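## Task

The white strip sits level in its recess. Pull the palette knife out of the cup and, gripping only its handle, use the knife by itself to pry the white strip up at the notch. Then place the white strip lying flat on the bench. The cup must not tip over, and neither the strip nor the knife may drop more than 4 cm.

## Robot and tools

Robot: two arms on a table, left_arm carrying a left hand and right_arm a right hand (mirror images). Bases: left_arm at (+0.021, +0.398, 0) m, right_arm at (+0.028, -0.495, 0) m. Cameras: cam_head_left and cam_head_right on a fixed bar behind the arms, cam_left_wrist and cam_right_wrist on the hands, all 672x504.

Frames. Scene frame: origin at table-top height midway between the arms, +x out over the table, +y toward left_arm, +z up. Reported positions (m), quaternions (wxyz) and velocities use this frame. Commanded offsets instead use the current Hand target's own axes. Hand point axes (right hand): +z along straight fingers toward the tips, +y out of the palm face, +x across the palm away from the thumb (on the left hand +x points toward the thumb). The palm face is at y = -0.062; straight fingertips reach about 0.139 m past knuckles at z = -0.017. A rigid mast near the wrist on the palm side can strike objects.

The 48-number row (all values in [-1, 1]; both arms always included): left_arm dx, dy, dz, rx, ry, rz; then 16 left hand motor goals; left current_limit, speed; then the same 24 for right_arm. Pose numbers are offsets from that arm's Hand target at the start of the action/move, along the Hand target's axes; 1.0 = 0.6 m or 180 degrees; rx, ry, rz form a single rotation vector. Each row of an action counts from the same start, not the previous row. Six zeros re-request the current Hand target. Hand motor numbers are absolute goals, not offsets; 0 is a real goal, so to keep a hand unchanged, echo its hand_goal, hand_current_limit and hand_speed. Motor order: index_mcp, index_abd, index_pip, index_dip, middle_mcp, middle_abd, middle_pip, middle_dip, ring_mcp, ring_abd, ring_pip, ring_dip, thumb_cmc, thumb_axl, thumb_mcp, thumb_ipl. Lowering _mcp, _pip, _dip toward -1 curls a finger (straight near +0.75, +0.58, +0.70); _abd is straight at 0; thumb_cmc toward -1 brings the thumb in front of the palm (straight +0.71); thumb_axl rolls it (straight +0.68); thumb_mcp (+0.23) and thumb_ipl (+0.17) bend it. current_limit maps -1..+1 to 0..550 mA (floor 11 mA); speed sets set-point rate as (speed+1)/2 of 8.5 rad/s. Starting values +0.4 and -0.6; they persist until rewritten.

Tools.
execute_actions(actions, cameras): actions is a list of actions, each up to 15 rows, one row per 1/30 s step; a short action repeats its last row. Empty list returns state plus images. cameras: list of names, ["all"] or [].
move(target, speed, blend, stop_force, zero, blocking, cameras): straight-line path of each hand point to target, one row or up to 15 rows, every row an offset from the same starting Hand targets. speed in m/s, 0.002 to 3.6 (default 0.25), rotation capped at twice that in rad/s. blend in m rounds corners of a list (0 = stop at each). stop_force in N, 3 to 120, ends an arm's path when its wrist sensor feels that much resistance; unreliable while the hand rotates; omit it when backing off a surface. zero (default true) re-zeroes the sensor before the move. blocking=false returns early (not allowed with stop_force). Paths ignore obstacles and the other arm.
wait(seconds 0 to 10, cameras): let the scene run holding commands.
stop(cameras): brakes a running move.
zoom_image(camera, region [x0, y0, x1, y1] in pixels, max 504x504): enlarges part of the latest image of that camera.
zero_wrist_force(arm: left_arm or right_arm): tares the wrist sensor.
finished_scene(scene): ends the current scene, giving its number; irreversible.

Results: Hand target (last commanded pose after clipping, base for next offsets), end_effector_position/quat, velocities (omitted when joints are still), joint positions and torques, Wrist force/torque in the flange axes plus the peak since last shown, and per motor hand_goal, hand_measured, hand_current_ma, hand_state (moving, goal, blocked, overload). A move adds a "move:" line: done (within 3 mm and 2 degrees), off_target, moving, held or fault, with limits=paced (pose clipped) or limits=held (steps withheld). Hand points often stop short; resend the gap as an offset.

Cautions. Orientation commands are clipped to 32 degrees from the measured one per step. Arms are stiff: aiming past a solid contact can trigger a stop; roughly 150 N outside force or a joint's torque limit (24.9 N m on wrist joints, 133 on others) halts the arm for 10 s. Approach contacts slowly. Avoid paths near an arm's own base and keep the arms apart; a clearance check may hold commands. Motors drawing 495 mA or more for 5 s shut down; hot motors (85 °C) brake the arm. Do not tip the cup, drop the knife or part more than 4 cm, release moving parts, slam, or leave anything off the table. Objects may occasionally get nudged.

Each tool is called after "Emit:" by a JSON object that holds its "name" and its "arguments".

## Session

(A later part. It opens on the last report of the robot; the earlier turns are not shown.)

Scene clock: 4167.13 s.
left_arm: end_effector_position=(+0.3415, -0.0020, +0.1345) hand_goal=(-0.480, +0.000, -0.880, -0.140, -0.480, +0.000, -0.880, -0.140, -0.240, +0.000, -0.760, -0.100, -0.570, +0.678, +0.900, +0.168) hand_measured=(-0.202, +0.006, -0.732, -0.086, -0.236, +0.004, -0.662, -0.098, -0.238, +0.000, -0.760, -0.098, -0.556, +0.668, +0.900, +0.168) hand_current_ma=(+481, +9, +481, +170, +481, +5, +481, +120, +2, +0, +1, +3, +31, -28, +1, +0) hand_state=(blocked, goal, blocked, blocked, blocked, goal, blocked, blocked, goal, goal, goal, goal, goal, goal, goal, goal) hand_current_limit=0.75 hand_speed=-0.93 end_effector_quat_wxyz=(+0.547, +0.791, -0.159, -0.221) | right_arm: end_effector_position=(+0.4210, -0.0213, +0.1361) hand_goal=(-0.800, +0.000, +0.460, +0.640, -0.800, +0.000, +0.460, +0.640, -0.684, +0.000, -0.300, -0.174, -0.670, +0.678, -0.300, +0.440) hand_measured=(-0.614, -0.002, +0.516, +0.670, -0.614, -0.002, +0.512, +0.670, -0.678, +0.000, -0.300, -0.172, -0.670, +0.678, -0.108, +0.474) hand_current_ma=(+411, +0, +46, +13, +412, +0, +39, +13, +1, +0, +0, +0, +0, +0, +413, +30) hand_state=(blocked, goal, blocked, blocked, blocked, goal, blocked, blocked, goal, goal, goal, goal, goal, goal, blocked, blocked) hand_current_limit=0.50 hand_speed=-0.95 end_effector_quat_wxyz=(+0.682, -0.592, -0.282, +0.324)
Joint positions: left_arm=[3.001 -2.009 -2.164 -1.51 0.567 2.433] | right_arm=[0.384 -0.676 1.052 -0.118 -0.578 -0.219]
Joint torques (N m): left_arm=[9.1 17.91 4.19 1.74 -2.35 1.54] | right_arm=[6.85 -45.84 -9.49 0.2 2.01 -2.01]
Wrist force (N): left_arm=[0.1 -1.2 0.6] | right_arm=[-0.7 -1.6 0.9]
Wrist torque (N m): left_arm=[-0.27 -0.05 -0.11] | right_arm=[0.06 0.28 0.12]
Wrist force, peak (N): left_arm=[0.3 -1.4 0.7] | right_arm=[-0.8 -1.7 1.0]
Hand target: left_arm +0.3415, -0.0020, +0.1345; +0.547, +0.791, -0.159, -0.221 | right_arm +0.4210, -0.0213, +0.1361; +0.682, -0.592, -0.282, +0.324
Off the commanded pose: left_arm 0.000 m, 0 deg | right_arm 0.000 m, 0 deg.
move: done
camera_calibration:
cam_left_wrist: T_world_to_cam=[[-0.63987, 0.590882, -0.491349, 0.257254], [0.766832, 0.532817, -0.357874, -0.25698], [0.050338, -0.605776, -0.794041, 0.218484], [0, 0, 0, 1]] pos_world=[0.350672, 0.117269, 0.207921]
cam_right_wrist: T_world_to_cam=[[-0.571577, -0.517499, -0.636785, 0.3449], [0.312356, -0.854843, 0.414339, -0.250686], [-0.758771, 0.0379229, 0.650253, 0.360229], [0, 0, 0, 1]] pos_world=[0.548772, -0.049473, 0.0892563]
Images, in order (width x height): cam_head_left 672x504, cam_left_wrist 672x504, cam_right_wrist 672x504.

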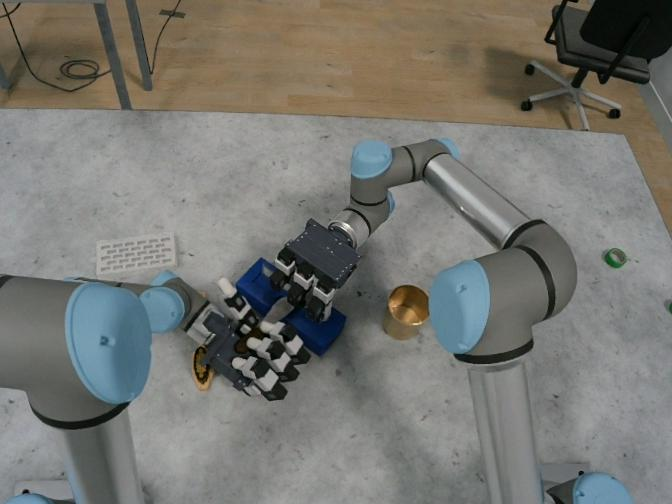

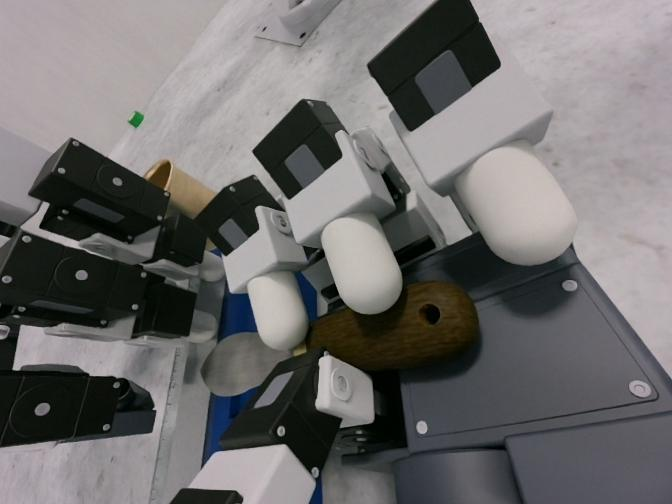

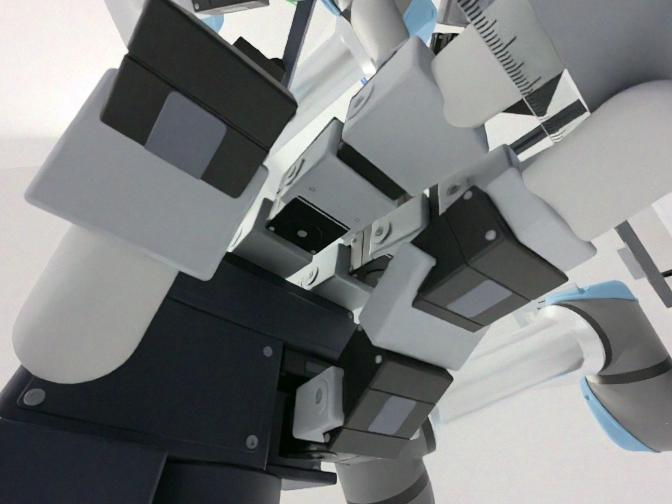

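Emit:
{"name": "move", "arguments": {"target": [-0.0986,0.002,-0.0165,0,0,0,-0.48,0,-0.88,-0.14,-0.48,0,-0.88,-0.14,-0.24,0,-0.76,-0.10,-0.571,0.677,0.9,0.1676,0.75,-0.93,0,0,0,0,0,0,-0.80,0,0.46,0.64,-0.80,0,0.46,0.64,-0.685,0,-0.30,-0.174,-0.671,0.677,-0.30,0.44,0.5,-0.95], "speed": 0.04, "cameras": ["cam_left_wrist", "cam_head_left", "cam_head_right"]}}

Emit:
{"name": "zoom_image", "arguments": {"camera": "cam_head_left", "region": [200, 220, 370, 380]}}

Emit:
{"name": "zoom_image", "arguments": {"camera": "cam_left_wrist", "region": [60, 150, 320, 400]}}

Scene clock: 4198.93 s.
left_arm: end_effector_position=(+0.2964, +0.0347, +0.1490) hand_goal=(-0.480, +0.000, -0.880, -0.140, -0.480, +0.000, -0.880, -0.140, -0.240, +0.000, -0.760, -0.100, -0.570, +0.678, +0.900, +0.168) hand_measured=(-0.202, +0.006, -0.732, -0.086, -0.236, +0.004, -0.662, -0.098, -0.238, +0.000, -0.760, -0.098, -0.556, +0.668, +0.900, +0.168) hand_current_ma=(+481, +9, +481, +170, +481, +5, +481, +120, +2, +0, +1, +3, +31, -28, +1, +0) hand_state=(blocked, goal, blocked, blocked, blocked, goal, blocked, blocked, goal, goal, goal, goal, goal, goal, goal, goal) hand_current_limit=0.75 hand_speed=-0.93 end_effector_quat_wxyz=(+0.547, +0.791, -0.159, -0.221) | right_arm: end_effector_position=(+0.4210, -0.0213, +0.1361) hand_goal=(-0.800, +0.000, +0.460, +0.640, -0.800, +0.000, +0.460, +0.640, -0.684, +0.000, -0.300, -0.174, -0.670, +0.678, -0.300, +0.440) hand_measured=(-0.614, -0.002, +0.518, +0.670, -0.616, -0.002, +0.512, +0.670, -0.678, +0.000, -0.300, -0.172, -0.670, +0.678, -0.108, +0.474) hand_current_ma=(+413, +0, +47, +13, +413, +0, +40, +13, +1, +0, +0, +0, +0, +0, +413, +30) hand_state=(blocked, goal, blocked, blocked, blocked, goal, blocked, blocked, goal, goal, goal, goal, goal, goal, blocked, blocked) hand_current_limit=0.50 hand_speed=-0.95 end_effector_quat_wxyz=(+0.682, -0.592, -0.282, +0.324)
Joint positions: left_arm=[3.084 -1.883 -2.299 -1.567 0.637 2.512] | right_arm=[0.384 -0.676 1.052 -0.118 -0.578 -0.219]
Joint torques (N m): left_arm=[9.76 36.18 0.28 -1.1 1.09 1.64] | right_arm=[6.78 -47.31 -9.38 1.47 1.52 -1.97]
Wrist force (N): left_arm=[0.2 -1.2 0.8] | right_arm=[-0.7 -1.5 1.3]
Wrist torque (N m): left_arm=[-0.29 -0.05 -0.09] | right_arm=[0.03 0.28 0.12]
Wrist force, peak (N): left_arm=[0.5 -1.4 0.8] | right_arm=[-0.7 -1.8 1.4]
Hand target: left_arm +0.2963, +0.0347, +0.1490; +0.547, +0.791, -0.159, -0.221 | right_arm +0.4210, -0.0213, +0.1361; +0.682, -0.592, -0.282, +0.324
Off the commanded pose: left_arm 0.000 m, 0 deg | right_arm 0.000 m, 0 deg.
move: done
camera_calibration:
cam_left_wrist: T_world_to_cam=[[-0.63987, 0.590882, -0.491349, 0.213831], [0.766832, 0.532817, -0.357874, -0.236631], [0.050338, -0.605776, -0.794041, 0.254445], [0, 0, 0, 1]] pos_world=[0.305472, 0.153869, 0.222421]
Images, in order (width x height): cam_head_left 672x504, cam_head_right 672x504, cam_left_wrist 672x504.

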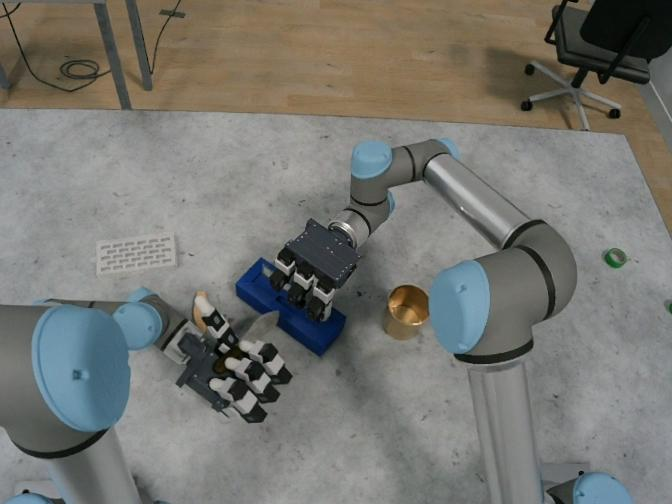

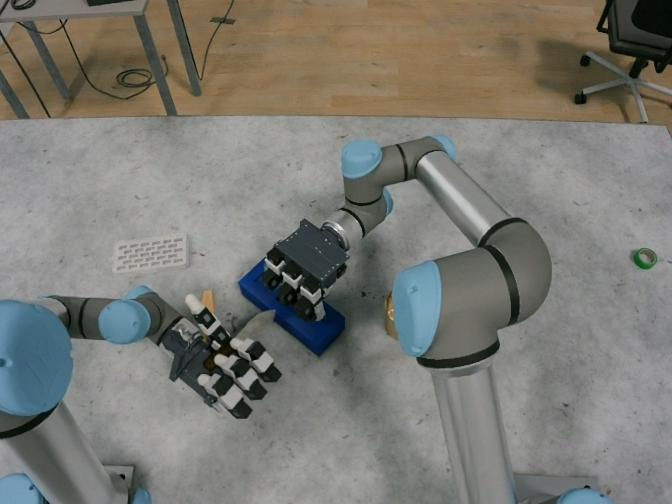

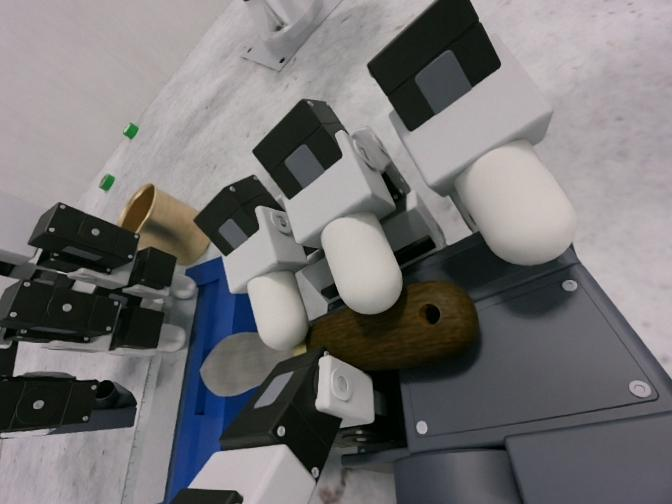

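Scaled by 2.965 from the camera's 672x504 image, which has a finer 960x720 frame.

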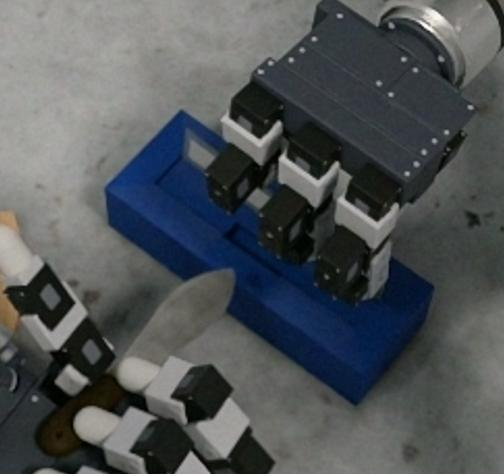

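Scaled by 1.938 from the camera's 672x504 image, which has a finer 960x720 frame.

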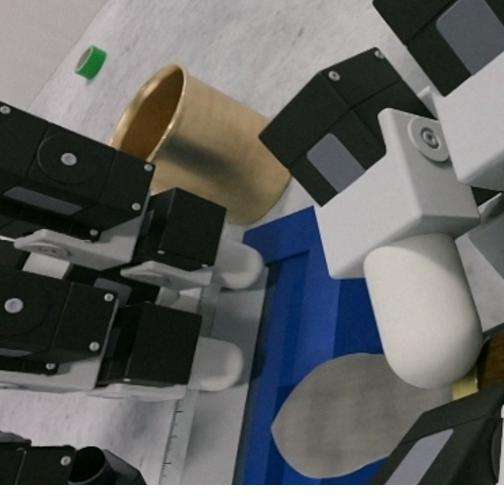

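Emit:
{"name": "move", "arguments": {"target": [0,0,0,0,0,0,-0.48,0,-0.88,-0.14,-0.48,0,-0.88,-0.14,-0.24,0,-0.76,-0.10,-0.571,0.677,0.9,0.1676,0.75,-0.93,0,-0.0568,0.0147,0,0,0,-0.80,0,0.46,0.64,-0.80,0,0.46,0.64,-0.685,0,-0.30,-0.174,-0.671,0.677,-0.30,0.44,0.5,-0.95], "speed": 0.02, "stop_force": 6, "cameras": ["cam_left_wrist", "cam_right_wrist", "cam_head_right"]}}

Emit:
{"name": "zoom_image", "arguments": {"camera": "cam_left_wrist", "region": [60, 150, 320, 400]}}

Emit:
{"name": "zoom_image", "arguments": {"camera": "cam_head_right", "region": [210, 220, 360, 370]}}

Scene clock: 4215.63 s.
left_arm: end_effector_position=(+0.2963, +0.0347, +0.1490) hand_goal=(-0.480, +0.000, -0.880, -0.140, -0.480, +0.000, -0.880, -0.140, -0.240, +0.000, -0.760, -0.100, -0.570, +0.678, +0.900, +0.168) hand_measured=(-0.202, +0.006, -0.732, -0.086, -0.236, +0.004, -0.662, -0.098, -0.238, +0.000, -0.760, -0.098, -0.556, +0.668, +0.900, +0.168) hand_current_ma=(+481, +9, +481, +170, +481, +5, +481, +120, +2, +0, +1, +3, +31, -28, +1, +0) hand_state=(blocked, goal, blocked, blocked, blocked, goal, blocked, blocked, goal, goal, goal, goal, goal, goal, goal, goal) hand_current_limit=0.75 hand_speed=-0.93 end_effector_quat_wxyz=(+0.547, +0.791, -0.159, -0.221) | right_arm: end_effector_position=(+0.4179, -0.0189, +0.1710) hand_goal=(-0.800, +0.000, +0.460, +0.640, -0.800, +0.000, +0.460, +0.640, -0.684, +0.000, -0.300, -0.174, -0.670, +0.678, -0.300, +0.440) hand_measured=(-0.620, -0.002, +0.518, +0.670, -0.616, -0.002, +0.516, +0.672, -0.678, +0.000, -0.300, -0.172, -0.670, +0.678, -0.108, +0.474) hand_current_ma=(+412, +0, +47, +13, +413, +0, +46, +15, +1, +0, +0, +0, +0, +0, +412, +31) hand_state=(blocked, goal, blocked, blocked, blocked, goal, blocked, blocked, goal, goal, goal, goal, goal, goal, blocked, blocked) hand_current_limit=0.50 hand_speed=-0.95 end_effector_quat_wxyz=(+0.682, -0.592, -0.282, +0.324)
Joint positions: left_arm=[3.084 -1.883 -2.299 -1.567 0.637 2.512] | right_arm=[0.389 -0.712 1.024 -0.052 -0.573 -0.221]
Joint torques (N m): left_arm=[9.37 36.81 0.43 -1.17 0.99 1.59] | right_arm=[7.61 -57.92 -24.88 4.46 2.47 -2.24]
Wrist force (N): left_arm=[0.3 -1.3 0.7] | right_arm=[-0.6 -1.2 1.1]
Wrist torque (N m): left_arm=[-0.29 -0.06 -0.08] | right_arm=[0.07 0.27 0.15]
Wrist force, peak (N): left_arm=[0.1 -1.5 1.0] | right_arm=[-0.8 -1.7 1.2]
Hand target: left_arm +0.2963, +0.0347, +0.1490; +0.547, +0.791, -0.159, -0.221 | right_arm +0.4179, -0.0189, +0.1710; +0.682, -0.592, -0.282, +0.324
Off the commanded pose: left_arm 0.000 m, 0 deg | right_arm 0.000 m, 0 deg.
move: done
camera_calibration:
cam_left_wrist: T_world_to_cam=[[-0.63987, 0.590882, -0.491349, 0.213831], [0.766832, 0.532817, -0.357874, -0.236631], [0.050338, -0.605776, -0.794041, 0.254445], [0, 0, 0, 1]] pos_world=[0.305472, 0.153869, 0.222421]
cam_right_wrist: T_world_to_cam=[[-0.571577, -0.517499, -0.636785, 0.366709], [0.312356, -0.854843, 0.414339, -0.262083], [-0.758771, 0.0379229, 0.650253, 0.335023], [0, 0, 0, 1]] pos_world=[0.545672, -0.046973, 0.124256]
Images, in order (width x height): cam_head_right 672x504, cam_left_wrist 672x504, cam_right_wrist 672x504.

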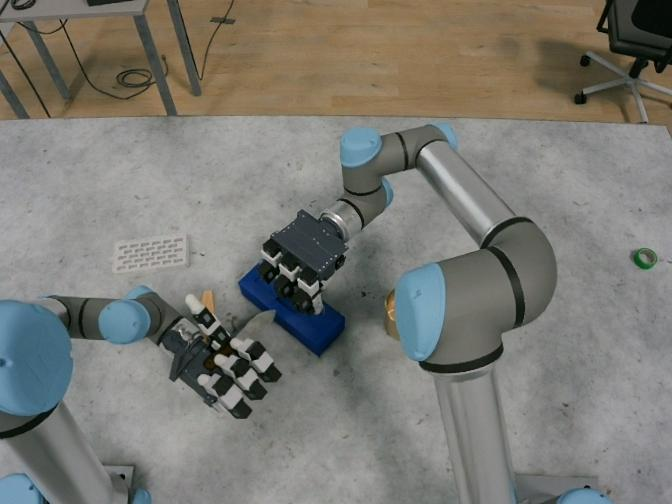

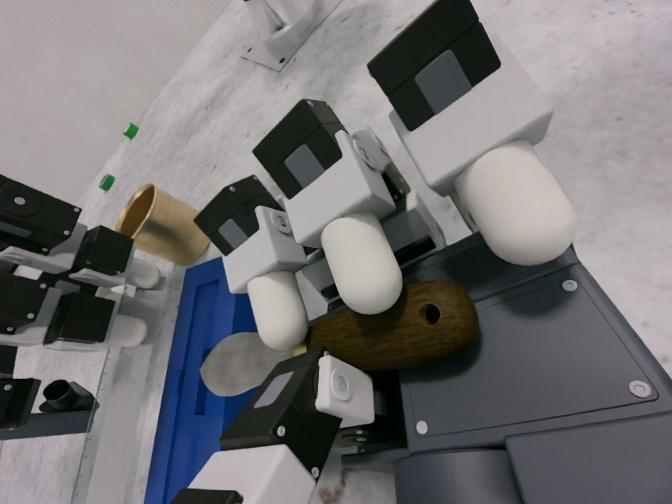

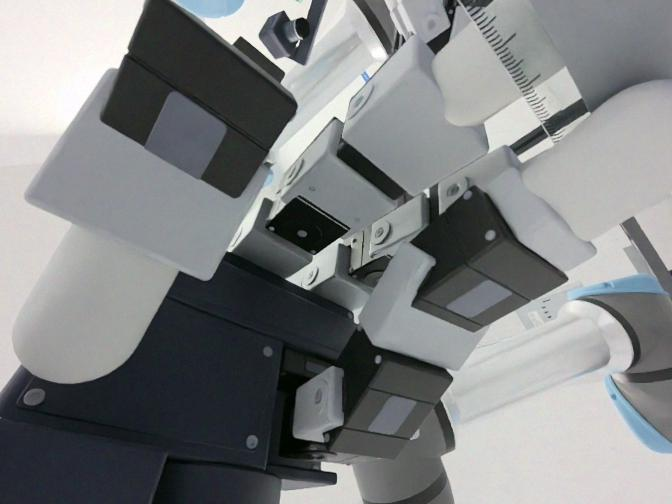

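Scaled by 1.938 from the camera's 672x504 image, which has a finer 960x720 frame.

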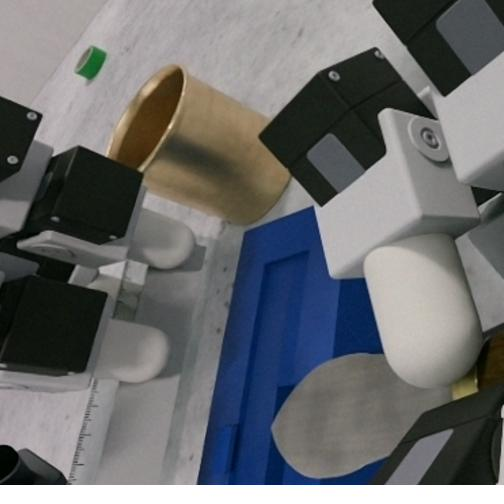

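Scaled by 3.360 from the camera's 672x504 image, which has a finer 960x720 frame.

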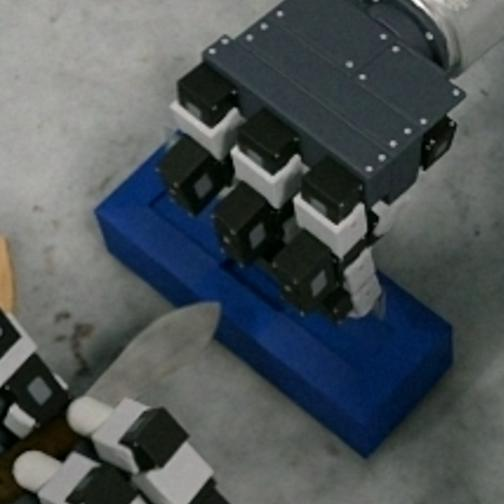

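Emit:
{"name": "move", "arguments": {"target": [[0,0,0,0,0,0,-0.48,0,-0.88,-0.14,-0.48,0,-0.88,-0.14,-0.24,0,-0.76,-0.10,-0.571,0.677,0.9,0.1676,0.75,-0.93,0,-0.165,0.0232,0,0,0,-0.80,0,0.46,0.64,-0.80,0,0.46,0.64,-0.685,0,-0.30,-0.174,-0.671,0.677,-0.30,0.44,0.5,-0.95],[0,0,0,0,0,0,-0.48,0,-0.88,-0.14,-0.48,0,-0.88,-0.14,-0.24,0,-0.76,-0.10,-0.571,0.677,0.9,0.1676,0.75,-0.93,-0.547,-0.1802,-0.4565,-0.2791,0.1956,0.0636,-0.80,0,0.46,0.64,-0.80,0,0.46,0.64,-0.685,0,-0.30,-0.174,-0.671,0.677,-0.30,0.44,0.5,-0.95]], "speed": [0.1, 0.18], "blend": [0.02, 0], "cameras": ["cam_right_wrist", "cam_head_right", "cam_head_left"]}}

Scene clock: 4294.53 s.
left_arm: end_effector_position=(+0.2963, +0.0347, +0.1490) hand_goal=(-0.480, +0.000, -0.880, -0.140, -0.480, +0.000, -0.880, -0.140, -0.240, +0.000, -0.760, -0.100, -0.570, +0.678, +0.900, +0.168) hand_measured=(-0.202, +0.006, -0.732, -0.086, -0.236, +0.004, -0.662, -0.098, -0.238, +0.000, -0.760, -0.098, -0.556, +0.668, +0.900, +0.168) hand_current_ma=(+481, +9, +481, +170, +481, +5, +481, +120, +2, +0, +1, +3, +31, -28, +1, +0) hand_state=(blocked, goal, blocked, blocked, blocked, goal, blocked, blocked, goal, goal, goal, goal, goal, goal, goal, goal) hand_current_limit=0.75 hand_speed=-0.93 end_effector_quat_wxyz=(+0.547, +0.791, -0.159, -0.221) | right_arm: end_effector_position=(+0.4327, -0.4541, +0.2396) hand_goal=(-0.800, +0.000, +0.460, +0.640, -0.800, +0.000, +0.460, +0.640, -0.684, +0.000, -0.300, -0.174, -0.670, +0.678, -0.300, +0.440) hand_measured=(-0.620, -0.002, +0.518, +0.670, -0.616, -0.002, +0.518, +0.672, -0.678, +0.000, -0.300, -0.172, -0.670, +0.678, -0.108, +0.474) hand_current_ma=(+413, +0, +47, +13, +413, +0, +47, +16, +1, +0, +0, +0, +0, +0, +413, +31) hand_state=(blocked, goal, blocked, blocked, blocked, goal, blocked, blocked, goal, goal, goal, goal, goal, goal, blocked, blocked) hand_current_limit=0.50 hand_speed=-0.95 end_effector_quat_wxyz=(-0.388, +0.912, +0.121, -0.051)
Joint positions: left_arm=[3.084 -1.883 -2.299 -1.567 0.637 2.512] | right_arm=[-0.358 -1.644 1.828 -1.177 -0.976 0.709]
Joint torques (N m): left_arm=[9.39 36.22 0.44 -1.12 1.02 1.54] | right_arm=[-7.85 -25.73 -11.7 -4.35 -2.16 2.29]
Wrist force (N): left_arm=[0.2 -1.2 0.7] | right_arm=[-0.4 -0.9 0.3]
Wrist torque (N m): left_arm=[-0.28 -0.05 -0.09] | right_arm=[0.29 0.09 0.05]
Wrist force, peak (N): left_arm=[0.2 -1.5 0.9] | right_arm=[-0.5 -1.5 1.6]
Hand target: left_arm +0.2963, +0.0347, +0.1490; +0.547, +0.791, -0.159, -0.221 | right_arm +0.4327, -0.4542, +0.2396; -0.388, +0.912, +0.121, -0.051
Off the commanded pose: left_arm 0.000 m, 0 deg | right_arm 0.000 m, 0 deg.
move: done
camera_calibration:
cam_right_wrist: T_world_to_cam=[[-0.624846, -0.612446, -0.484229, 0.136929], [-0.409517, -0.270954, 0.871137, -0.199118], [-0.664728, 0.742626, -0.0815026, 0.772821], [0, 0, 0, 1]] pos_world=[0.517734, -0.544007, 0.302751]
Images, in order (width x height): cam_head_left 672x504, cam_head_right 672x504, cam_right_wrist 672x504.

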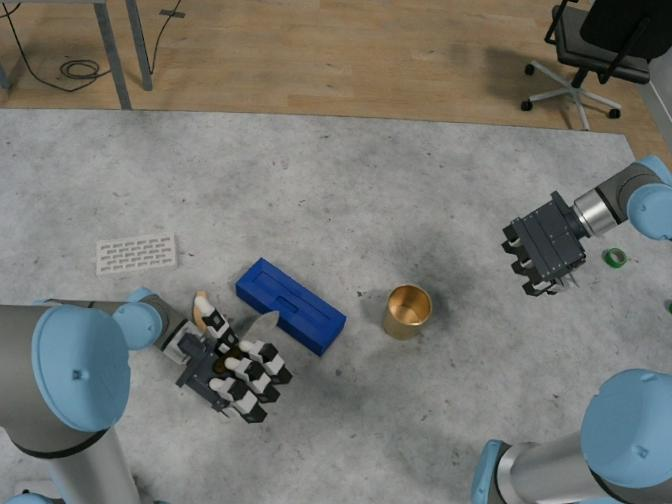

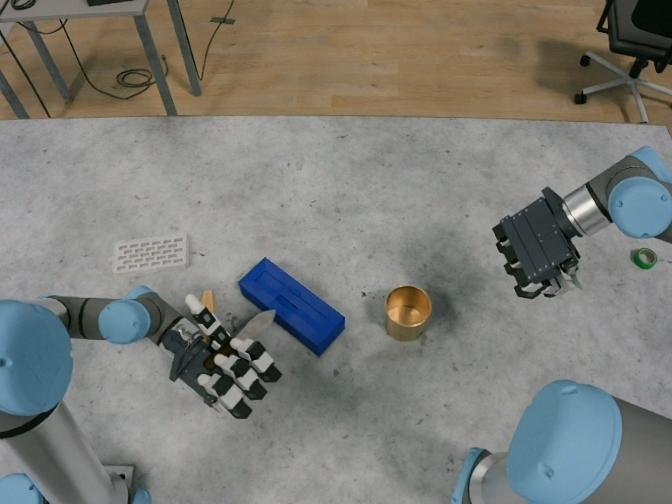

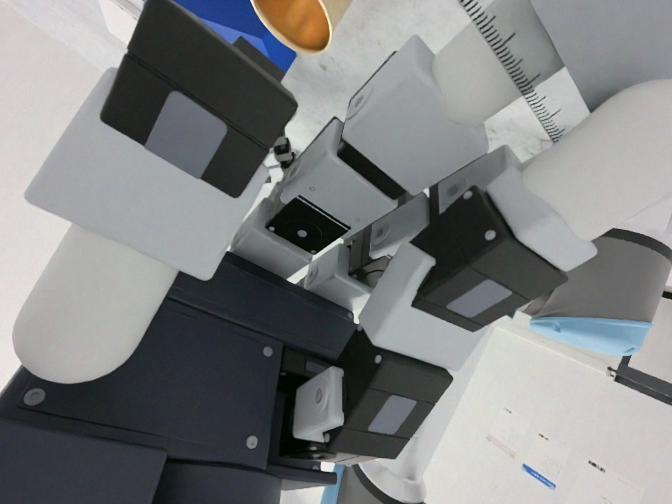

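Emit:
{"name": "zoom_image", "arguments": {"camera": "cam_head_left", "region": [490, 180, 610, 310]}}

Emit:
{"name": "zoom_image", "arguments": {"camera": "cam_head_right", "region": [480, 180, 600, 310]}}

Emit:
{"name": "zoom_image", "arguments": {"camera": "cam_right_wrist", "region": [420, 0, 672, 260]}}

Scaled by 3.877 from the camera's 672x504 image, which has a finer 960x720 frame.

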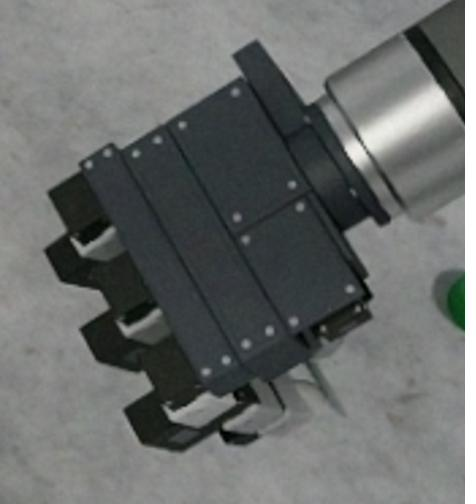

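Scaled by 3.877 from the camera's 672x504 image, which has a finer 960x720 frame.

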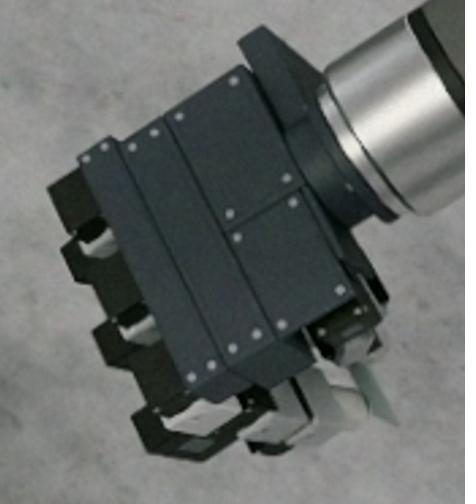

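Scaled by 1.938 from the camera's 672x504 image, which has a finer 960x720 frame.

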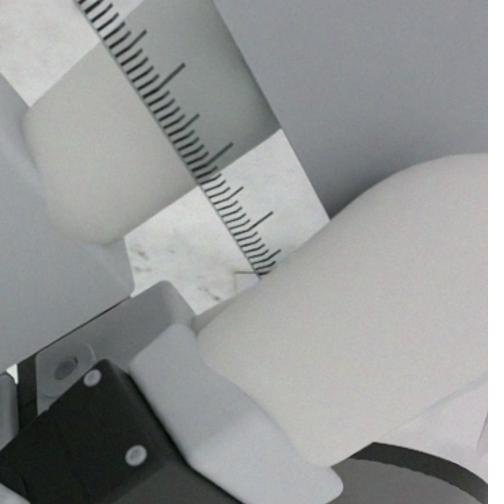

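Emit:
{"name": "move", "arguments": {"target": [0,0,0,0,0,0,-0.48,0,-0.88,-0.14,-0.48,0,-0.88,-0.14,-0.24,0,-0.76,-0.10,-0.571,0.677,0.9,0.1676,0.75,-0.93,0,0.2455,0.2362,0,0,0,-0.80,0,0.46,0.64,-0.80,0,0.46,0.64,-0.685,0,-0.30,-0.174,-0.671,0.677,-0.30,0.44,0.5,-0.95], "speed": 0.12, "cameras": ["cam_right_wrist", "cam_head_right", "cam_head_left"]}}

Emit:
{"name": "zoom_image", "arguments": {"camera": "cam_head_left", "region": [470, 190, 610, 330]}}

Emit:
{"name": "zoom_image", "arguments": {"camera": "cam_right_wrist", "region": [420, 0, 672, 260]}}

Scene clock: 4400.97 s.
left_arm: end_effector_position=(+0.2963, +0.0347, +0.1490) hand_goal=(-0.480, +0.000, -0.880, -0.140, -0.480, +0.000, -0.880, -0.140, -0.240, +0.000, -0.760, -0.100, -0.570, +0.678, +0.900, +0.168) hand_measured=(-0.202, +0.006, -0.732, -0.086, -0.236, +0.004, -0.662, -0.098, -0.238, +0.000, -0.760, -0.098, -0.556, +0.668, +0.900, +0.168) hand_current_ma=(+481, +9, +481, +170, +481, +5, +481, +120, +2, +0, +1, +3, +31, -28, +1, +0) hand_state=(blocked, goal, blocked, blocked, blocked, goal, blocked, blocked, goal, goal, goal, goal, goal, goal, goal, goal) hand_current_limit=0.75 hand_speed=-0.93 end_effector_quat_wxyz=(+0.547, +0.791, -0.159, -0.221) | right_arm: end_effector_position=(+0.4328, -0.4544, +0.0352) hand_goal=(-0.800, +0.000, +0.460, +0.640, -0.800, +0.000, +0.460, +0.640, -0.684, +0.000, -0.300, -0.174, -0.670, +0.678, -0.300, +0.440) hand_measured=(-0.620, -0.002, +0.518, +0.670, -0.616, -0.002, +0.518, +0.672, -0.678, +0.000, -0.300, -0.172, -0.670, +0.678, -0.108, +0.474) hand_current_ma=(+413, +0, +47, +13, +413, +0, +48, +16, +1, +0, +0, +0, +0, +0, +413, +31) hand_state=(blocked, goal, blocked, blocked, blocked, goal, blocked, blocked, goal, goal, goal, goal, goal, goal, blocked, blocked) hand_current_limit=0.50 hand_speed=-0.95 end_effector_quat_wxyz=(-0.388, +0.912, +0.121, -0.051)
Joint positions: left_arm=[3.084 -1.883 -2.299 -1.567 0.637 2.512] | right_arm=[-0.358 -1.402 2.166 -1.757 -0.977 0.709]
Joint torques (N m): left_arm=[9.33 36.69 0.91 -1.17 1.01 1.47] | right_arm=[6.59 -17.28 -7.2 -4.21 3.58 2.3]
Wrist force (N): left_arm=[0.2 -1.4 0.7] | right_arm=[-0.5 -1.0 0.2]
Wrist torque (N m): left_arm=[-0.30 -0.05 -0.09] | right_arm=[0.28 0.10 0.02]
Wrist force, peak (N): left_arm=[0.2 -1.5 0.9] | right_arm=[-0.1 -1.6 -0.3]
Hand target: left_arm +0.2963, +0.0347, +0.1490; +0.547, +0.791, -0.159, -0.221 | right_arm +0.4329, -0.4543, +0.0352; -0.388, +0.912, +0.121, -0.051
Off the commanded pose: left_arm 0.000 m, 0 deg | right_arm 0.000 m, 0 deg.
move: done
camera_calibration:
cam_right_wrist: T_world_to_cam=[[-0.624907, -0.612468, -0.484122, 0.0379643], [-0.409526, -0.270782, 0.871186, -0.0209368], [-0.664666, 0.742671, -0.081608, 0.756446], [0, 0, 0, 1]] pos_world=[0.517933, -0.544207, 0.0983512]
Images, in order (width x height): cam_head_left 672x504, cam_head_right 672x504, cam_right_wrist 672x504.

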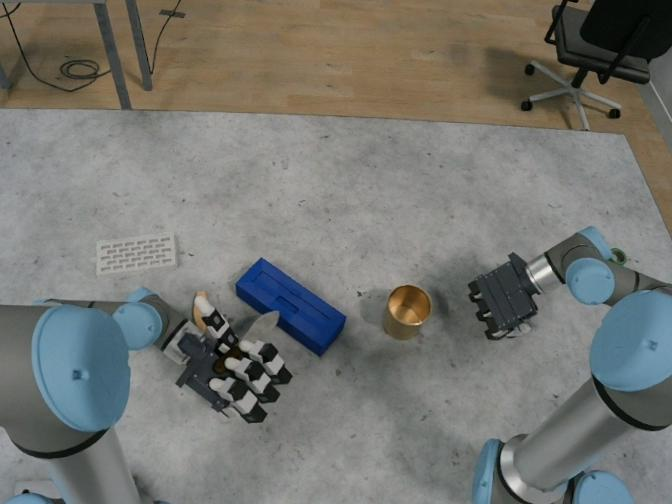

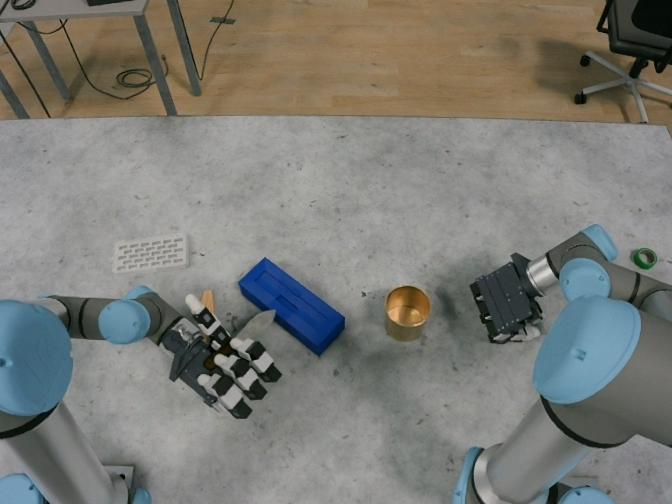

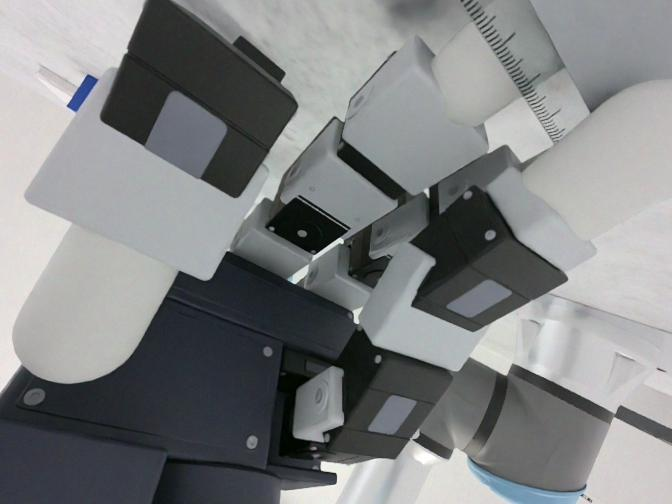

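Scaled by 3.600 from the camera's 672x504 image, which has a finer 960x720 frame.

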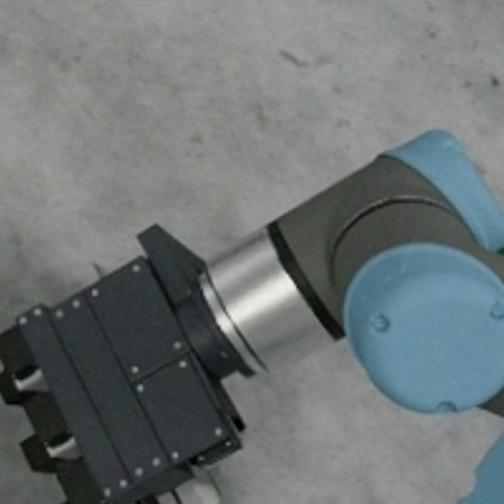

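Scaled by 1.938 from the camera's 672x504 image, which has a finer 960x720 frame.

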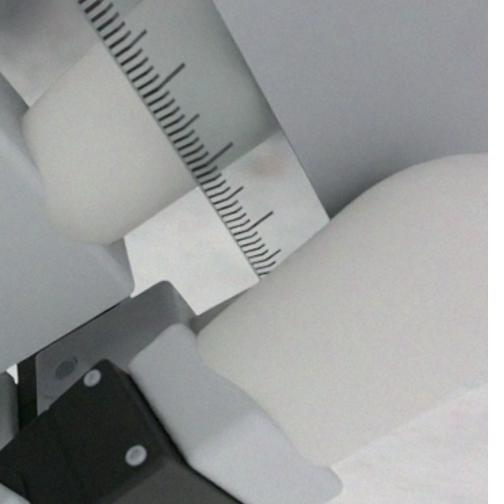

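Emit:
{"name": "move", "arguments": {"target": [0,0,0,0,0,0,-0.48,0,-0.88,-0.14,-0.48,0,-0.88,-0.14,-0.24,0,-0.76,-0.10,-0.571,0.677,0.9,0.1676,0.75,-0.93,0,0.036,0.0346,0,0,0,-0.80,0,0.46,0.64,-0.80,0,0.46,0.64,-0.685,0,-0.30,-0.174,-0.671,0.677,-0.30,0.44,0.5,-0.95], "speed": 0.006, "stop_force": 3, "cameras": ["cam_right_wrist", "cam_head_right"]}}

Emit:
{"name": "zoom_image", "arguments": {"camera": "cam_right_wrist", "region": [420, 0, 672, 260]}}

Scene clock: 4414.13 s.
left_arm: end_effector_position=(+0.2963, +0.0347, +0.1490) hand_goal=(-0.480, +0.000, -0.880, -0.140, -0.480, +0.000, -0.880, -0.140, -0.240, +0.000, -0.760, -0.100, -0.570, +0.678, +0.900, +0.168) hand_measured=(-0.202, +0.006, -0.732, -0.086, -0.236, +0.004, -0.662, -0.098, -0.238, +0.000, -0.760, -0.098, -0.556, +0.668, +0.900, +0.168) hand_current_ma=(+481, +9, +481, +170, +481, +5, +481, +120, +2, +0, +1, +3, +31, -28, +1, +0) hand_state=(blocked, goal, blocked, blocked, blocked, goal, blocked, blocked, goal, goal, goal, goal, goal, goal, goal, goal) hand_current_limit=0.75 hand_speed=-0.93 end_effector_quat_wxyz=(+0.547, +0.791, -0.159, -0.221) | right_arm: end_effector_position=(+0.4329, -0.4544, +0.0134) hand_goal=(-0.800, +0.000, +0.460, +0.640, -0.800, +0.000, +0.460, +0.640, -0.684, +0.000, -0.300, -0.174, -0.670, +0.678, -0.300, +0.440) hand_measured=(-0.620, -0.002, +0.520, +0.670, -0.618, -0.002, +0.518, +0.672, -0.678, +0.000, -0.300, -0.172, -0.670, +0.678, -0.108, +0.476) hand_current_ma=(+413, +0, +52, +13, +413, +0, +48, +16, +1, +0, +0, +0, +0, +0, +413, +34) hand_state=(blocked, goal, blocked, blocked, blocked, goal, blocked, blocked, goal, goal, goal, goal, goal, goal, blocked, blocked) hand_current_limit=0.50 hand_speed=-0.95 end_effector_quat_wxyz=(-0.388, +0.912, +0.121, -0.051)
Joint positions: left_arm=[3.084 -1.883 -2.299 -1.567 0.637 2.512] | right_arm=[-0.358 -1.357 2.187 -1.823 -0.976 0.709]
Joint torques (N m): left_arm=[9.59 36.96 0.88 -1.07 0.96 1.35] | right_arm=[-5.32 -30.79 -23.33 1.42 -0.15 -1.97]
Wrist force (N): left_arm=[0.2 -1.2 0.6] | right_arm=[-0.6 -3.2 -0.3]
Wrist torque (N m): left_arm=[-0.27 -0.05 -0.09] | right_arm=[0.13 0.10 0.03]
Wrist force, peak (N): left_arm=[0.0 -1.6 0.8] | right_arm=[-0.4 -7.1 -1.4]
Hand target: left_arm +0.2963, +0.0347, +0.1490; +0.547, +0.791, -0.159, -0.221 | right_arm +0.4329, -0.4544, +0.0134; -0.388, +0.912, +0.121, -0.051 (not the last commanded pose)
Off the commanded pose: left_arm 0.000 m, 0 deg | right_arm 0.008 m, 0 deg.
move: contact (right_arm)
camera_calibration:
cam_right_wrist: T_world_to_cam=[[-0.624921, -0.612406, -0.484182, 0.0273952], [-0.409582, -0.270801, 0.871154, -0.00195059], [-0.664617, 0.742715, -0.081601, 0.754739], [0, 0, 0, 1]] pos_world=[0.517933, -0.544307, 0.076551]
Images, in order (width x height): cam_head_right 672x504, cam_right_wrist 672x504.

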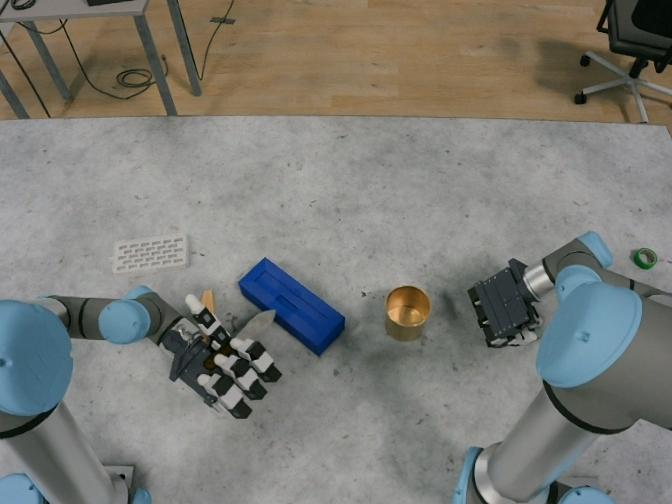

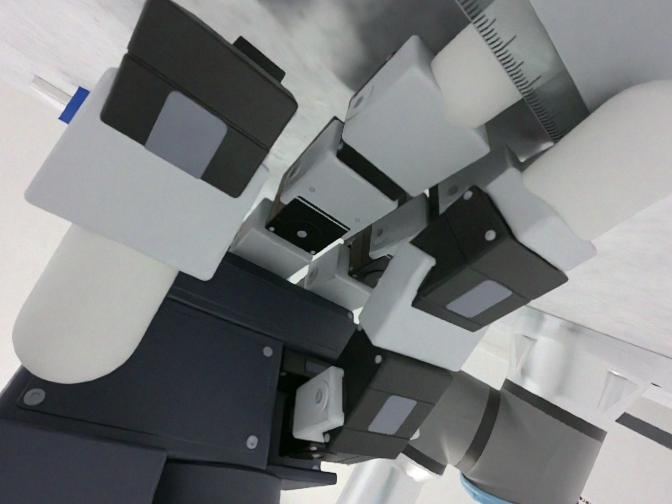

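Scaled by 1.938 from the camera's 672x504 image, which has a finer 960x720 frame.

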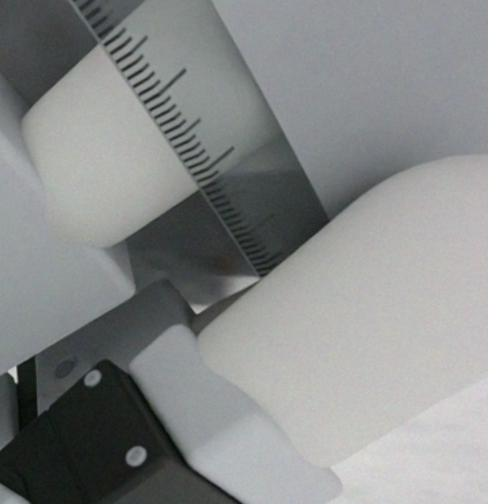

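Emit:
{"name": "move", "arguments": {"target": [0,0,0,0,0,0,-0.48,0,-0.88,-0.14,-0.48,0,-0.88,-0.14,-0.24,0,-0.76,-0.10,-0.571,0.677,0.9,0.1676,0.75,-0.93,0,0,0,0,0,0,-0.619,0,0.519,0.67,-0.617,0,0.518,0.672,-0.685,0,-0.30,-0.174,-0.671,0.677,-0.12,0.475,0.5,-0.97], "speed": 0.02}}

Emit:
{"name": "move", "arguments": {"target": [0,0,0,0,0,0,-0.48,0,-0.88,-0.14,-0.48,0,-0.88,-0.14,-0.24,0,-0.76,-0.10,-0.571,0.677,0.9,0.1676,0.75,-0.93,0,0,0,0,0,0,-0.614,0,0.519,0.67,-0.612,0,0.518,0.672,-0.685,0,-0.30,-0.174,-0.671,0.677,-0.05,0.45,0.5,-0.97], "speed": 0.02, "cameras": ["cam_right_wrist", "cam_head_right"]}}

Emit:
{"name": "zoom_image", "arguments": {"camera": "cam_right_wrist", "region": [420, 0, 672, 260]}}

Scene clock: 4434.40 s.
left_arm: end_effector_position=(+0.2963, +0.0347, +0.1490) hand_goal=(-0.480, +0.000, -0.880, -0.140, -0.480, +0.000, -0.880, -0.140, -0.240, +0.000, -0.760, -0.100, -0.570, +0.678, +0.900, +0.168) hand_measured=(-0.202, +0.006, -0.732, -0.086, -0.236, +0.004, -0.662, -0.098, -0.238, +0.000, -0.760, -0.098, -0.556, +0.668, +0.900, +0.168) hand_current_ma=(+481, +9, +481, +170, +481, +5, +481, +120, +2, +0, +1, +3, +31, -28, +1, +0) hand_state=(blocked, goal, blocked, blocked, blocked, goal, blocked, blocked, goal, goal, goal, goal, goal, goal, goal, goal) hand_current_limit=0.75 hand_speed=-0.93 end_effector_quat_wxyz=(+0.547, +0.791, -0.159, -0.221) | right_arm: end_effector_position=(+0.4329, -0.4544, +0.0134) hand_goal=(-0.618, +0.000, +0.520, +0.670, -0.616, +0.000, +0.518, +0.672, -0.684, +0.000, -0.300, -0.174, -0.670, +0.678, -0.120, +0.476) hand_measured=(-0.634, -0.002, +0.546, +0.688, -0.632, -0.002, +0.542, +0.690, -0.678, +0.000, -0.300, -0.172, -0.670, +0.678, -0.112, +0.496) hand_current_ma=(+95, +0, +9, +5, +96, +0, +8, +4, +1, +0, +0, +0, +0, +0, +116, +10) hand_state=(moving, goal, blocked, goal, moving, goal, blocked, goal, goal, goal, goal, goal, goal, goal, moving, goal) hand_current_limit=0.50 hand_speed=-0.97 end_effector_quat_wxyz=(-0.388, +0.912, +0.121, -0.051)
Joint positions: left_arm=[3.084 -1.883 -2.299 -1.567 0.637 2.512] | right_arm=[-0.358 -1.357 2.187 -1.823 -0.976 0.709]
Joint torques (N m): left_arm=[9.07 36.14 0.34 -1.17 0.99 1.3] | right_arm=[-4.18 -30.1 -22.44 0.77 -0.15 -1.65]
Wrist force (N): left_arm=[0.2 -1.3 0.8] | right_arm=[-0.2 -1.3 -0.1]
Wrist torque (N m): left_arm=[-0.30 -0.06 -0.08] | right_arm=[0.24 0.07 0.03]
Wrist force, peak (N): left_arm=[0.1 -1.6 0.9] | right_arm=[-0.7 -3.5 -0.5]
Hand target: left_arm +0.2963, +0.0347, +0.1490; +0.547, +0.791, -0.159, -0.221 | right_arm +0.4329, -0.4544, +0.0134; -0.388, +0.912, +0.121, -0.051
Off the commanded pose: left_arm 0.000 m, 0 deg | right_arm 0.000 m, 0 deg.
move: done

Scene clock: 4436.17 s.
left_arm: end_effector_position=(+0.2963, +0.0347, +0.1490) hand_goal=(-0.480, +0.000, -0.880, -0.140, -0.480, +0.000, -0.880, -0.140, -0.240, +0.000, -0.760, -0.100, -0.570, +0.678, +0.900, +0.168) hand_measured=(-0.202, +0.006, -0.732, -0.086, -0.236, +0.004, -0.662, -0.098, -0.238, +0.000, -0.760, -0.098, -0.556, +0.668, +0.900, +0.168) hand_current_ma=(+481, +9, +481, +170, +481, +5, +481, +120, +2, +0, +1, +3, +31, -28, +1, +0) hand_state=(blocked, goal, blocked, blocked, blocked, goal, blocked, blocked, goal, goal, goal, goal, goal, goal, goal, goal) hand_current_limit=0.75 hand_speed=-0.93 end_effector_quat_wxyz=(+0.547, +0.791, -0.159, -0.221) | right_arm: end_effector_position=(+0.4329, -0.4544, +0.0134) hand_goal=(-0.614, +0.000, +0.520, +0.670, -0.612, +0.000, +0.518, +0.672, -0.684, +0.000, -0.300, -0.174, -0.670, +0.678, -0.050, +0.450) hand_measured=(-0.612, -0.002, +0.524, +0.672, -0.610, -0.002, +0.520, +0.674, -0.678, +0.000, -0.300, -0.172, -0.670, +0.678, -0.056, +0.452) hand_current_ma=(+0, +0, +0, +0, +0, +0, +0, +0, +1, +0, +0, +0, +0, +0, -1, +0) hand_state=(goal, goal, goal, goal, goal, goal, goal, goal, goal, goal, goal, goal, goal, goal, goal, goal) hand_current_limit=0.50 hand_speed=-0.97 end_effector_quat_wxyz=(-0.388, +0.912, +0.121, -0.051)
Joint positions: left_arm=[3.084 -1.883 -2.299 -1.567 0.637 2.512] | right_arm=[-0.358 -1.357 2.187 -1.823 -0.976 0.709]
Joint torques (N m): left_arm=[9.45 36.24 0.43 -1.16 0.98 1.24] | right_arm=[-4.38 -29.02 -20.9 0.38 -0.05 -1.68]
Wrist force (N): left_arm=[0.1 -1.3 0.7] | right_arm=[-0.2 -2.6 0.2]
Wrist torque (N m): left_arm=[-0.29 -0.04 -0.09] | right_arm=[0.18 0.07 0.03]
Wrist force, peak (N): left_arm=[0.1 -1.4 0.9] | right_arm=[-0.4 -3.8 -2.2]
Hand target: left_arm +0.2963, +0.0347, +0.1490; +0.547, +0.791, -0.159, -0.221 | right_arm +0.4329, -0.4544, +0.0134; -0.388, +0.912, +0.121, -0.051
Off the commanded pose: left_arm 0.000 m, 0 deg | right_arm 0.000 m, 0 deg.
move: done
camera_calibration:
cam_right_wrist: T_world_to_cam=[[-0.624895, -0.612389, -0.484237, 0.0273948], [-0.409621, -0.27084, 0.871123, -0.00194888], [-0.664618, 0.742714, -0.0816011, 0.754739], [0, 0, 0, 1]] pos_world=[0.517933, -0.544307, 0.0765508]
Images, in order (width x height): cam_head_right 672x504, cam_right_wrist 672x504.

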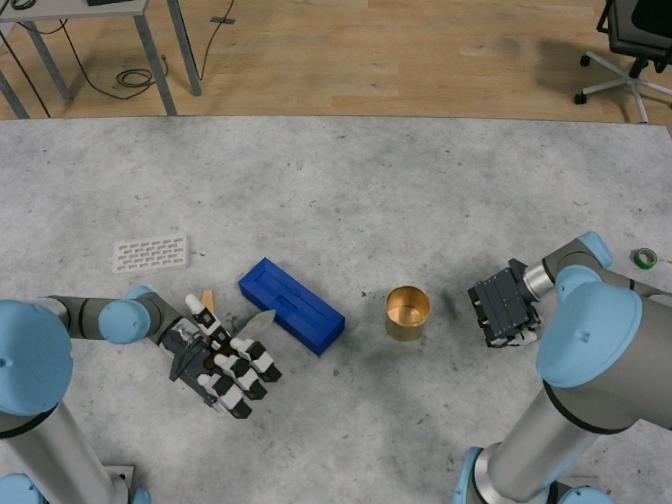

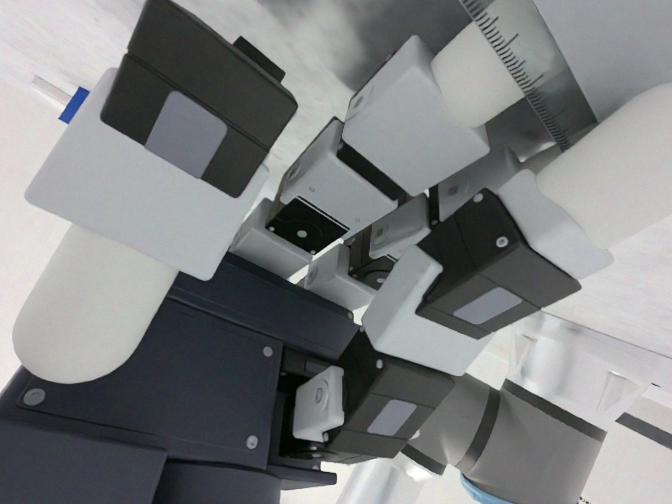

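Scaled by 1.938 from the camera's 672x504 image, which has a finer 960x720 frame.

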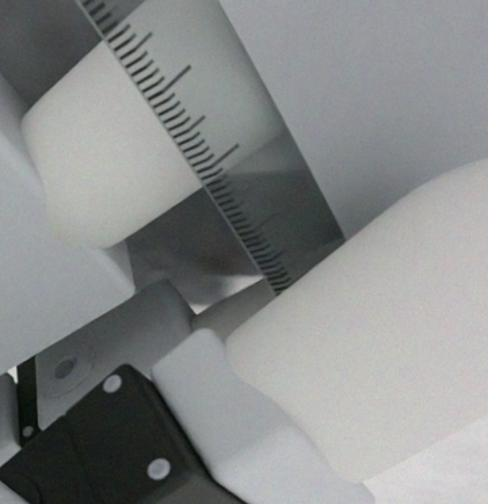

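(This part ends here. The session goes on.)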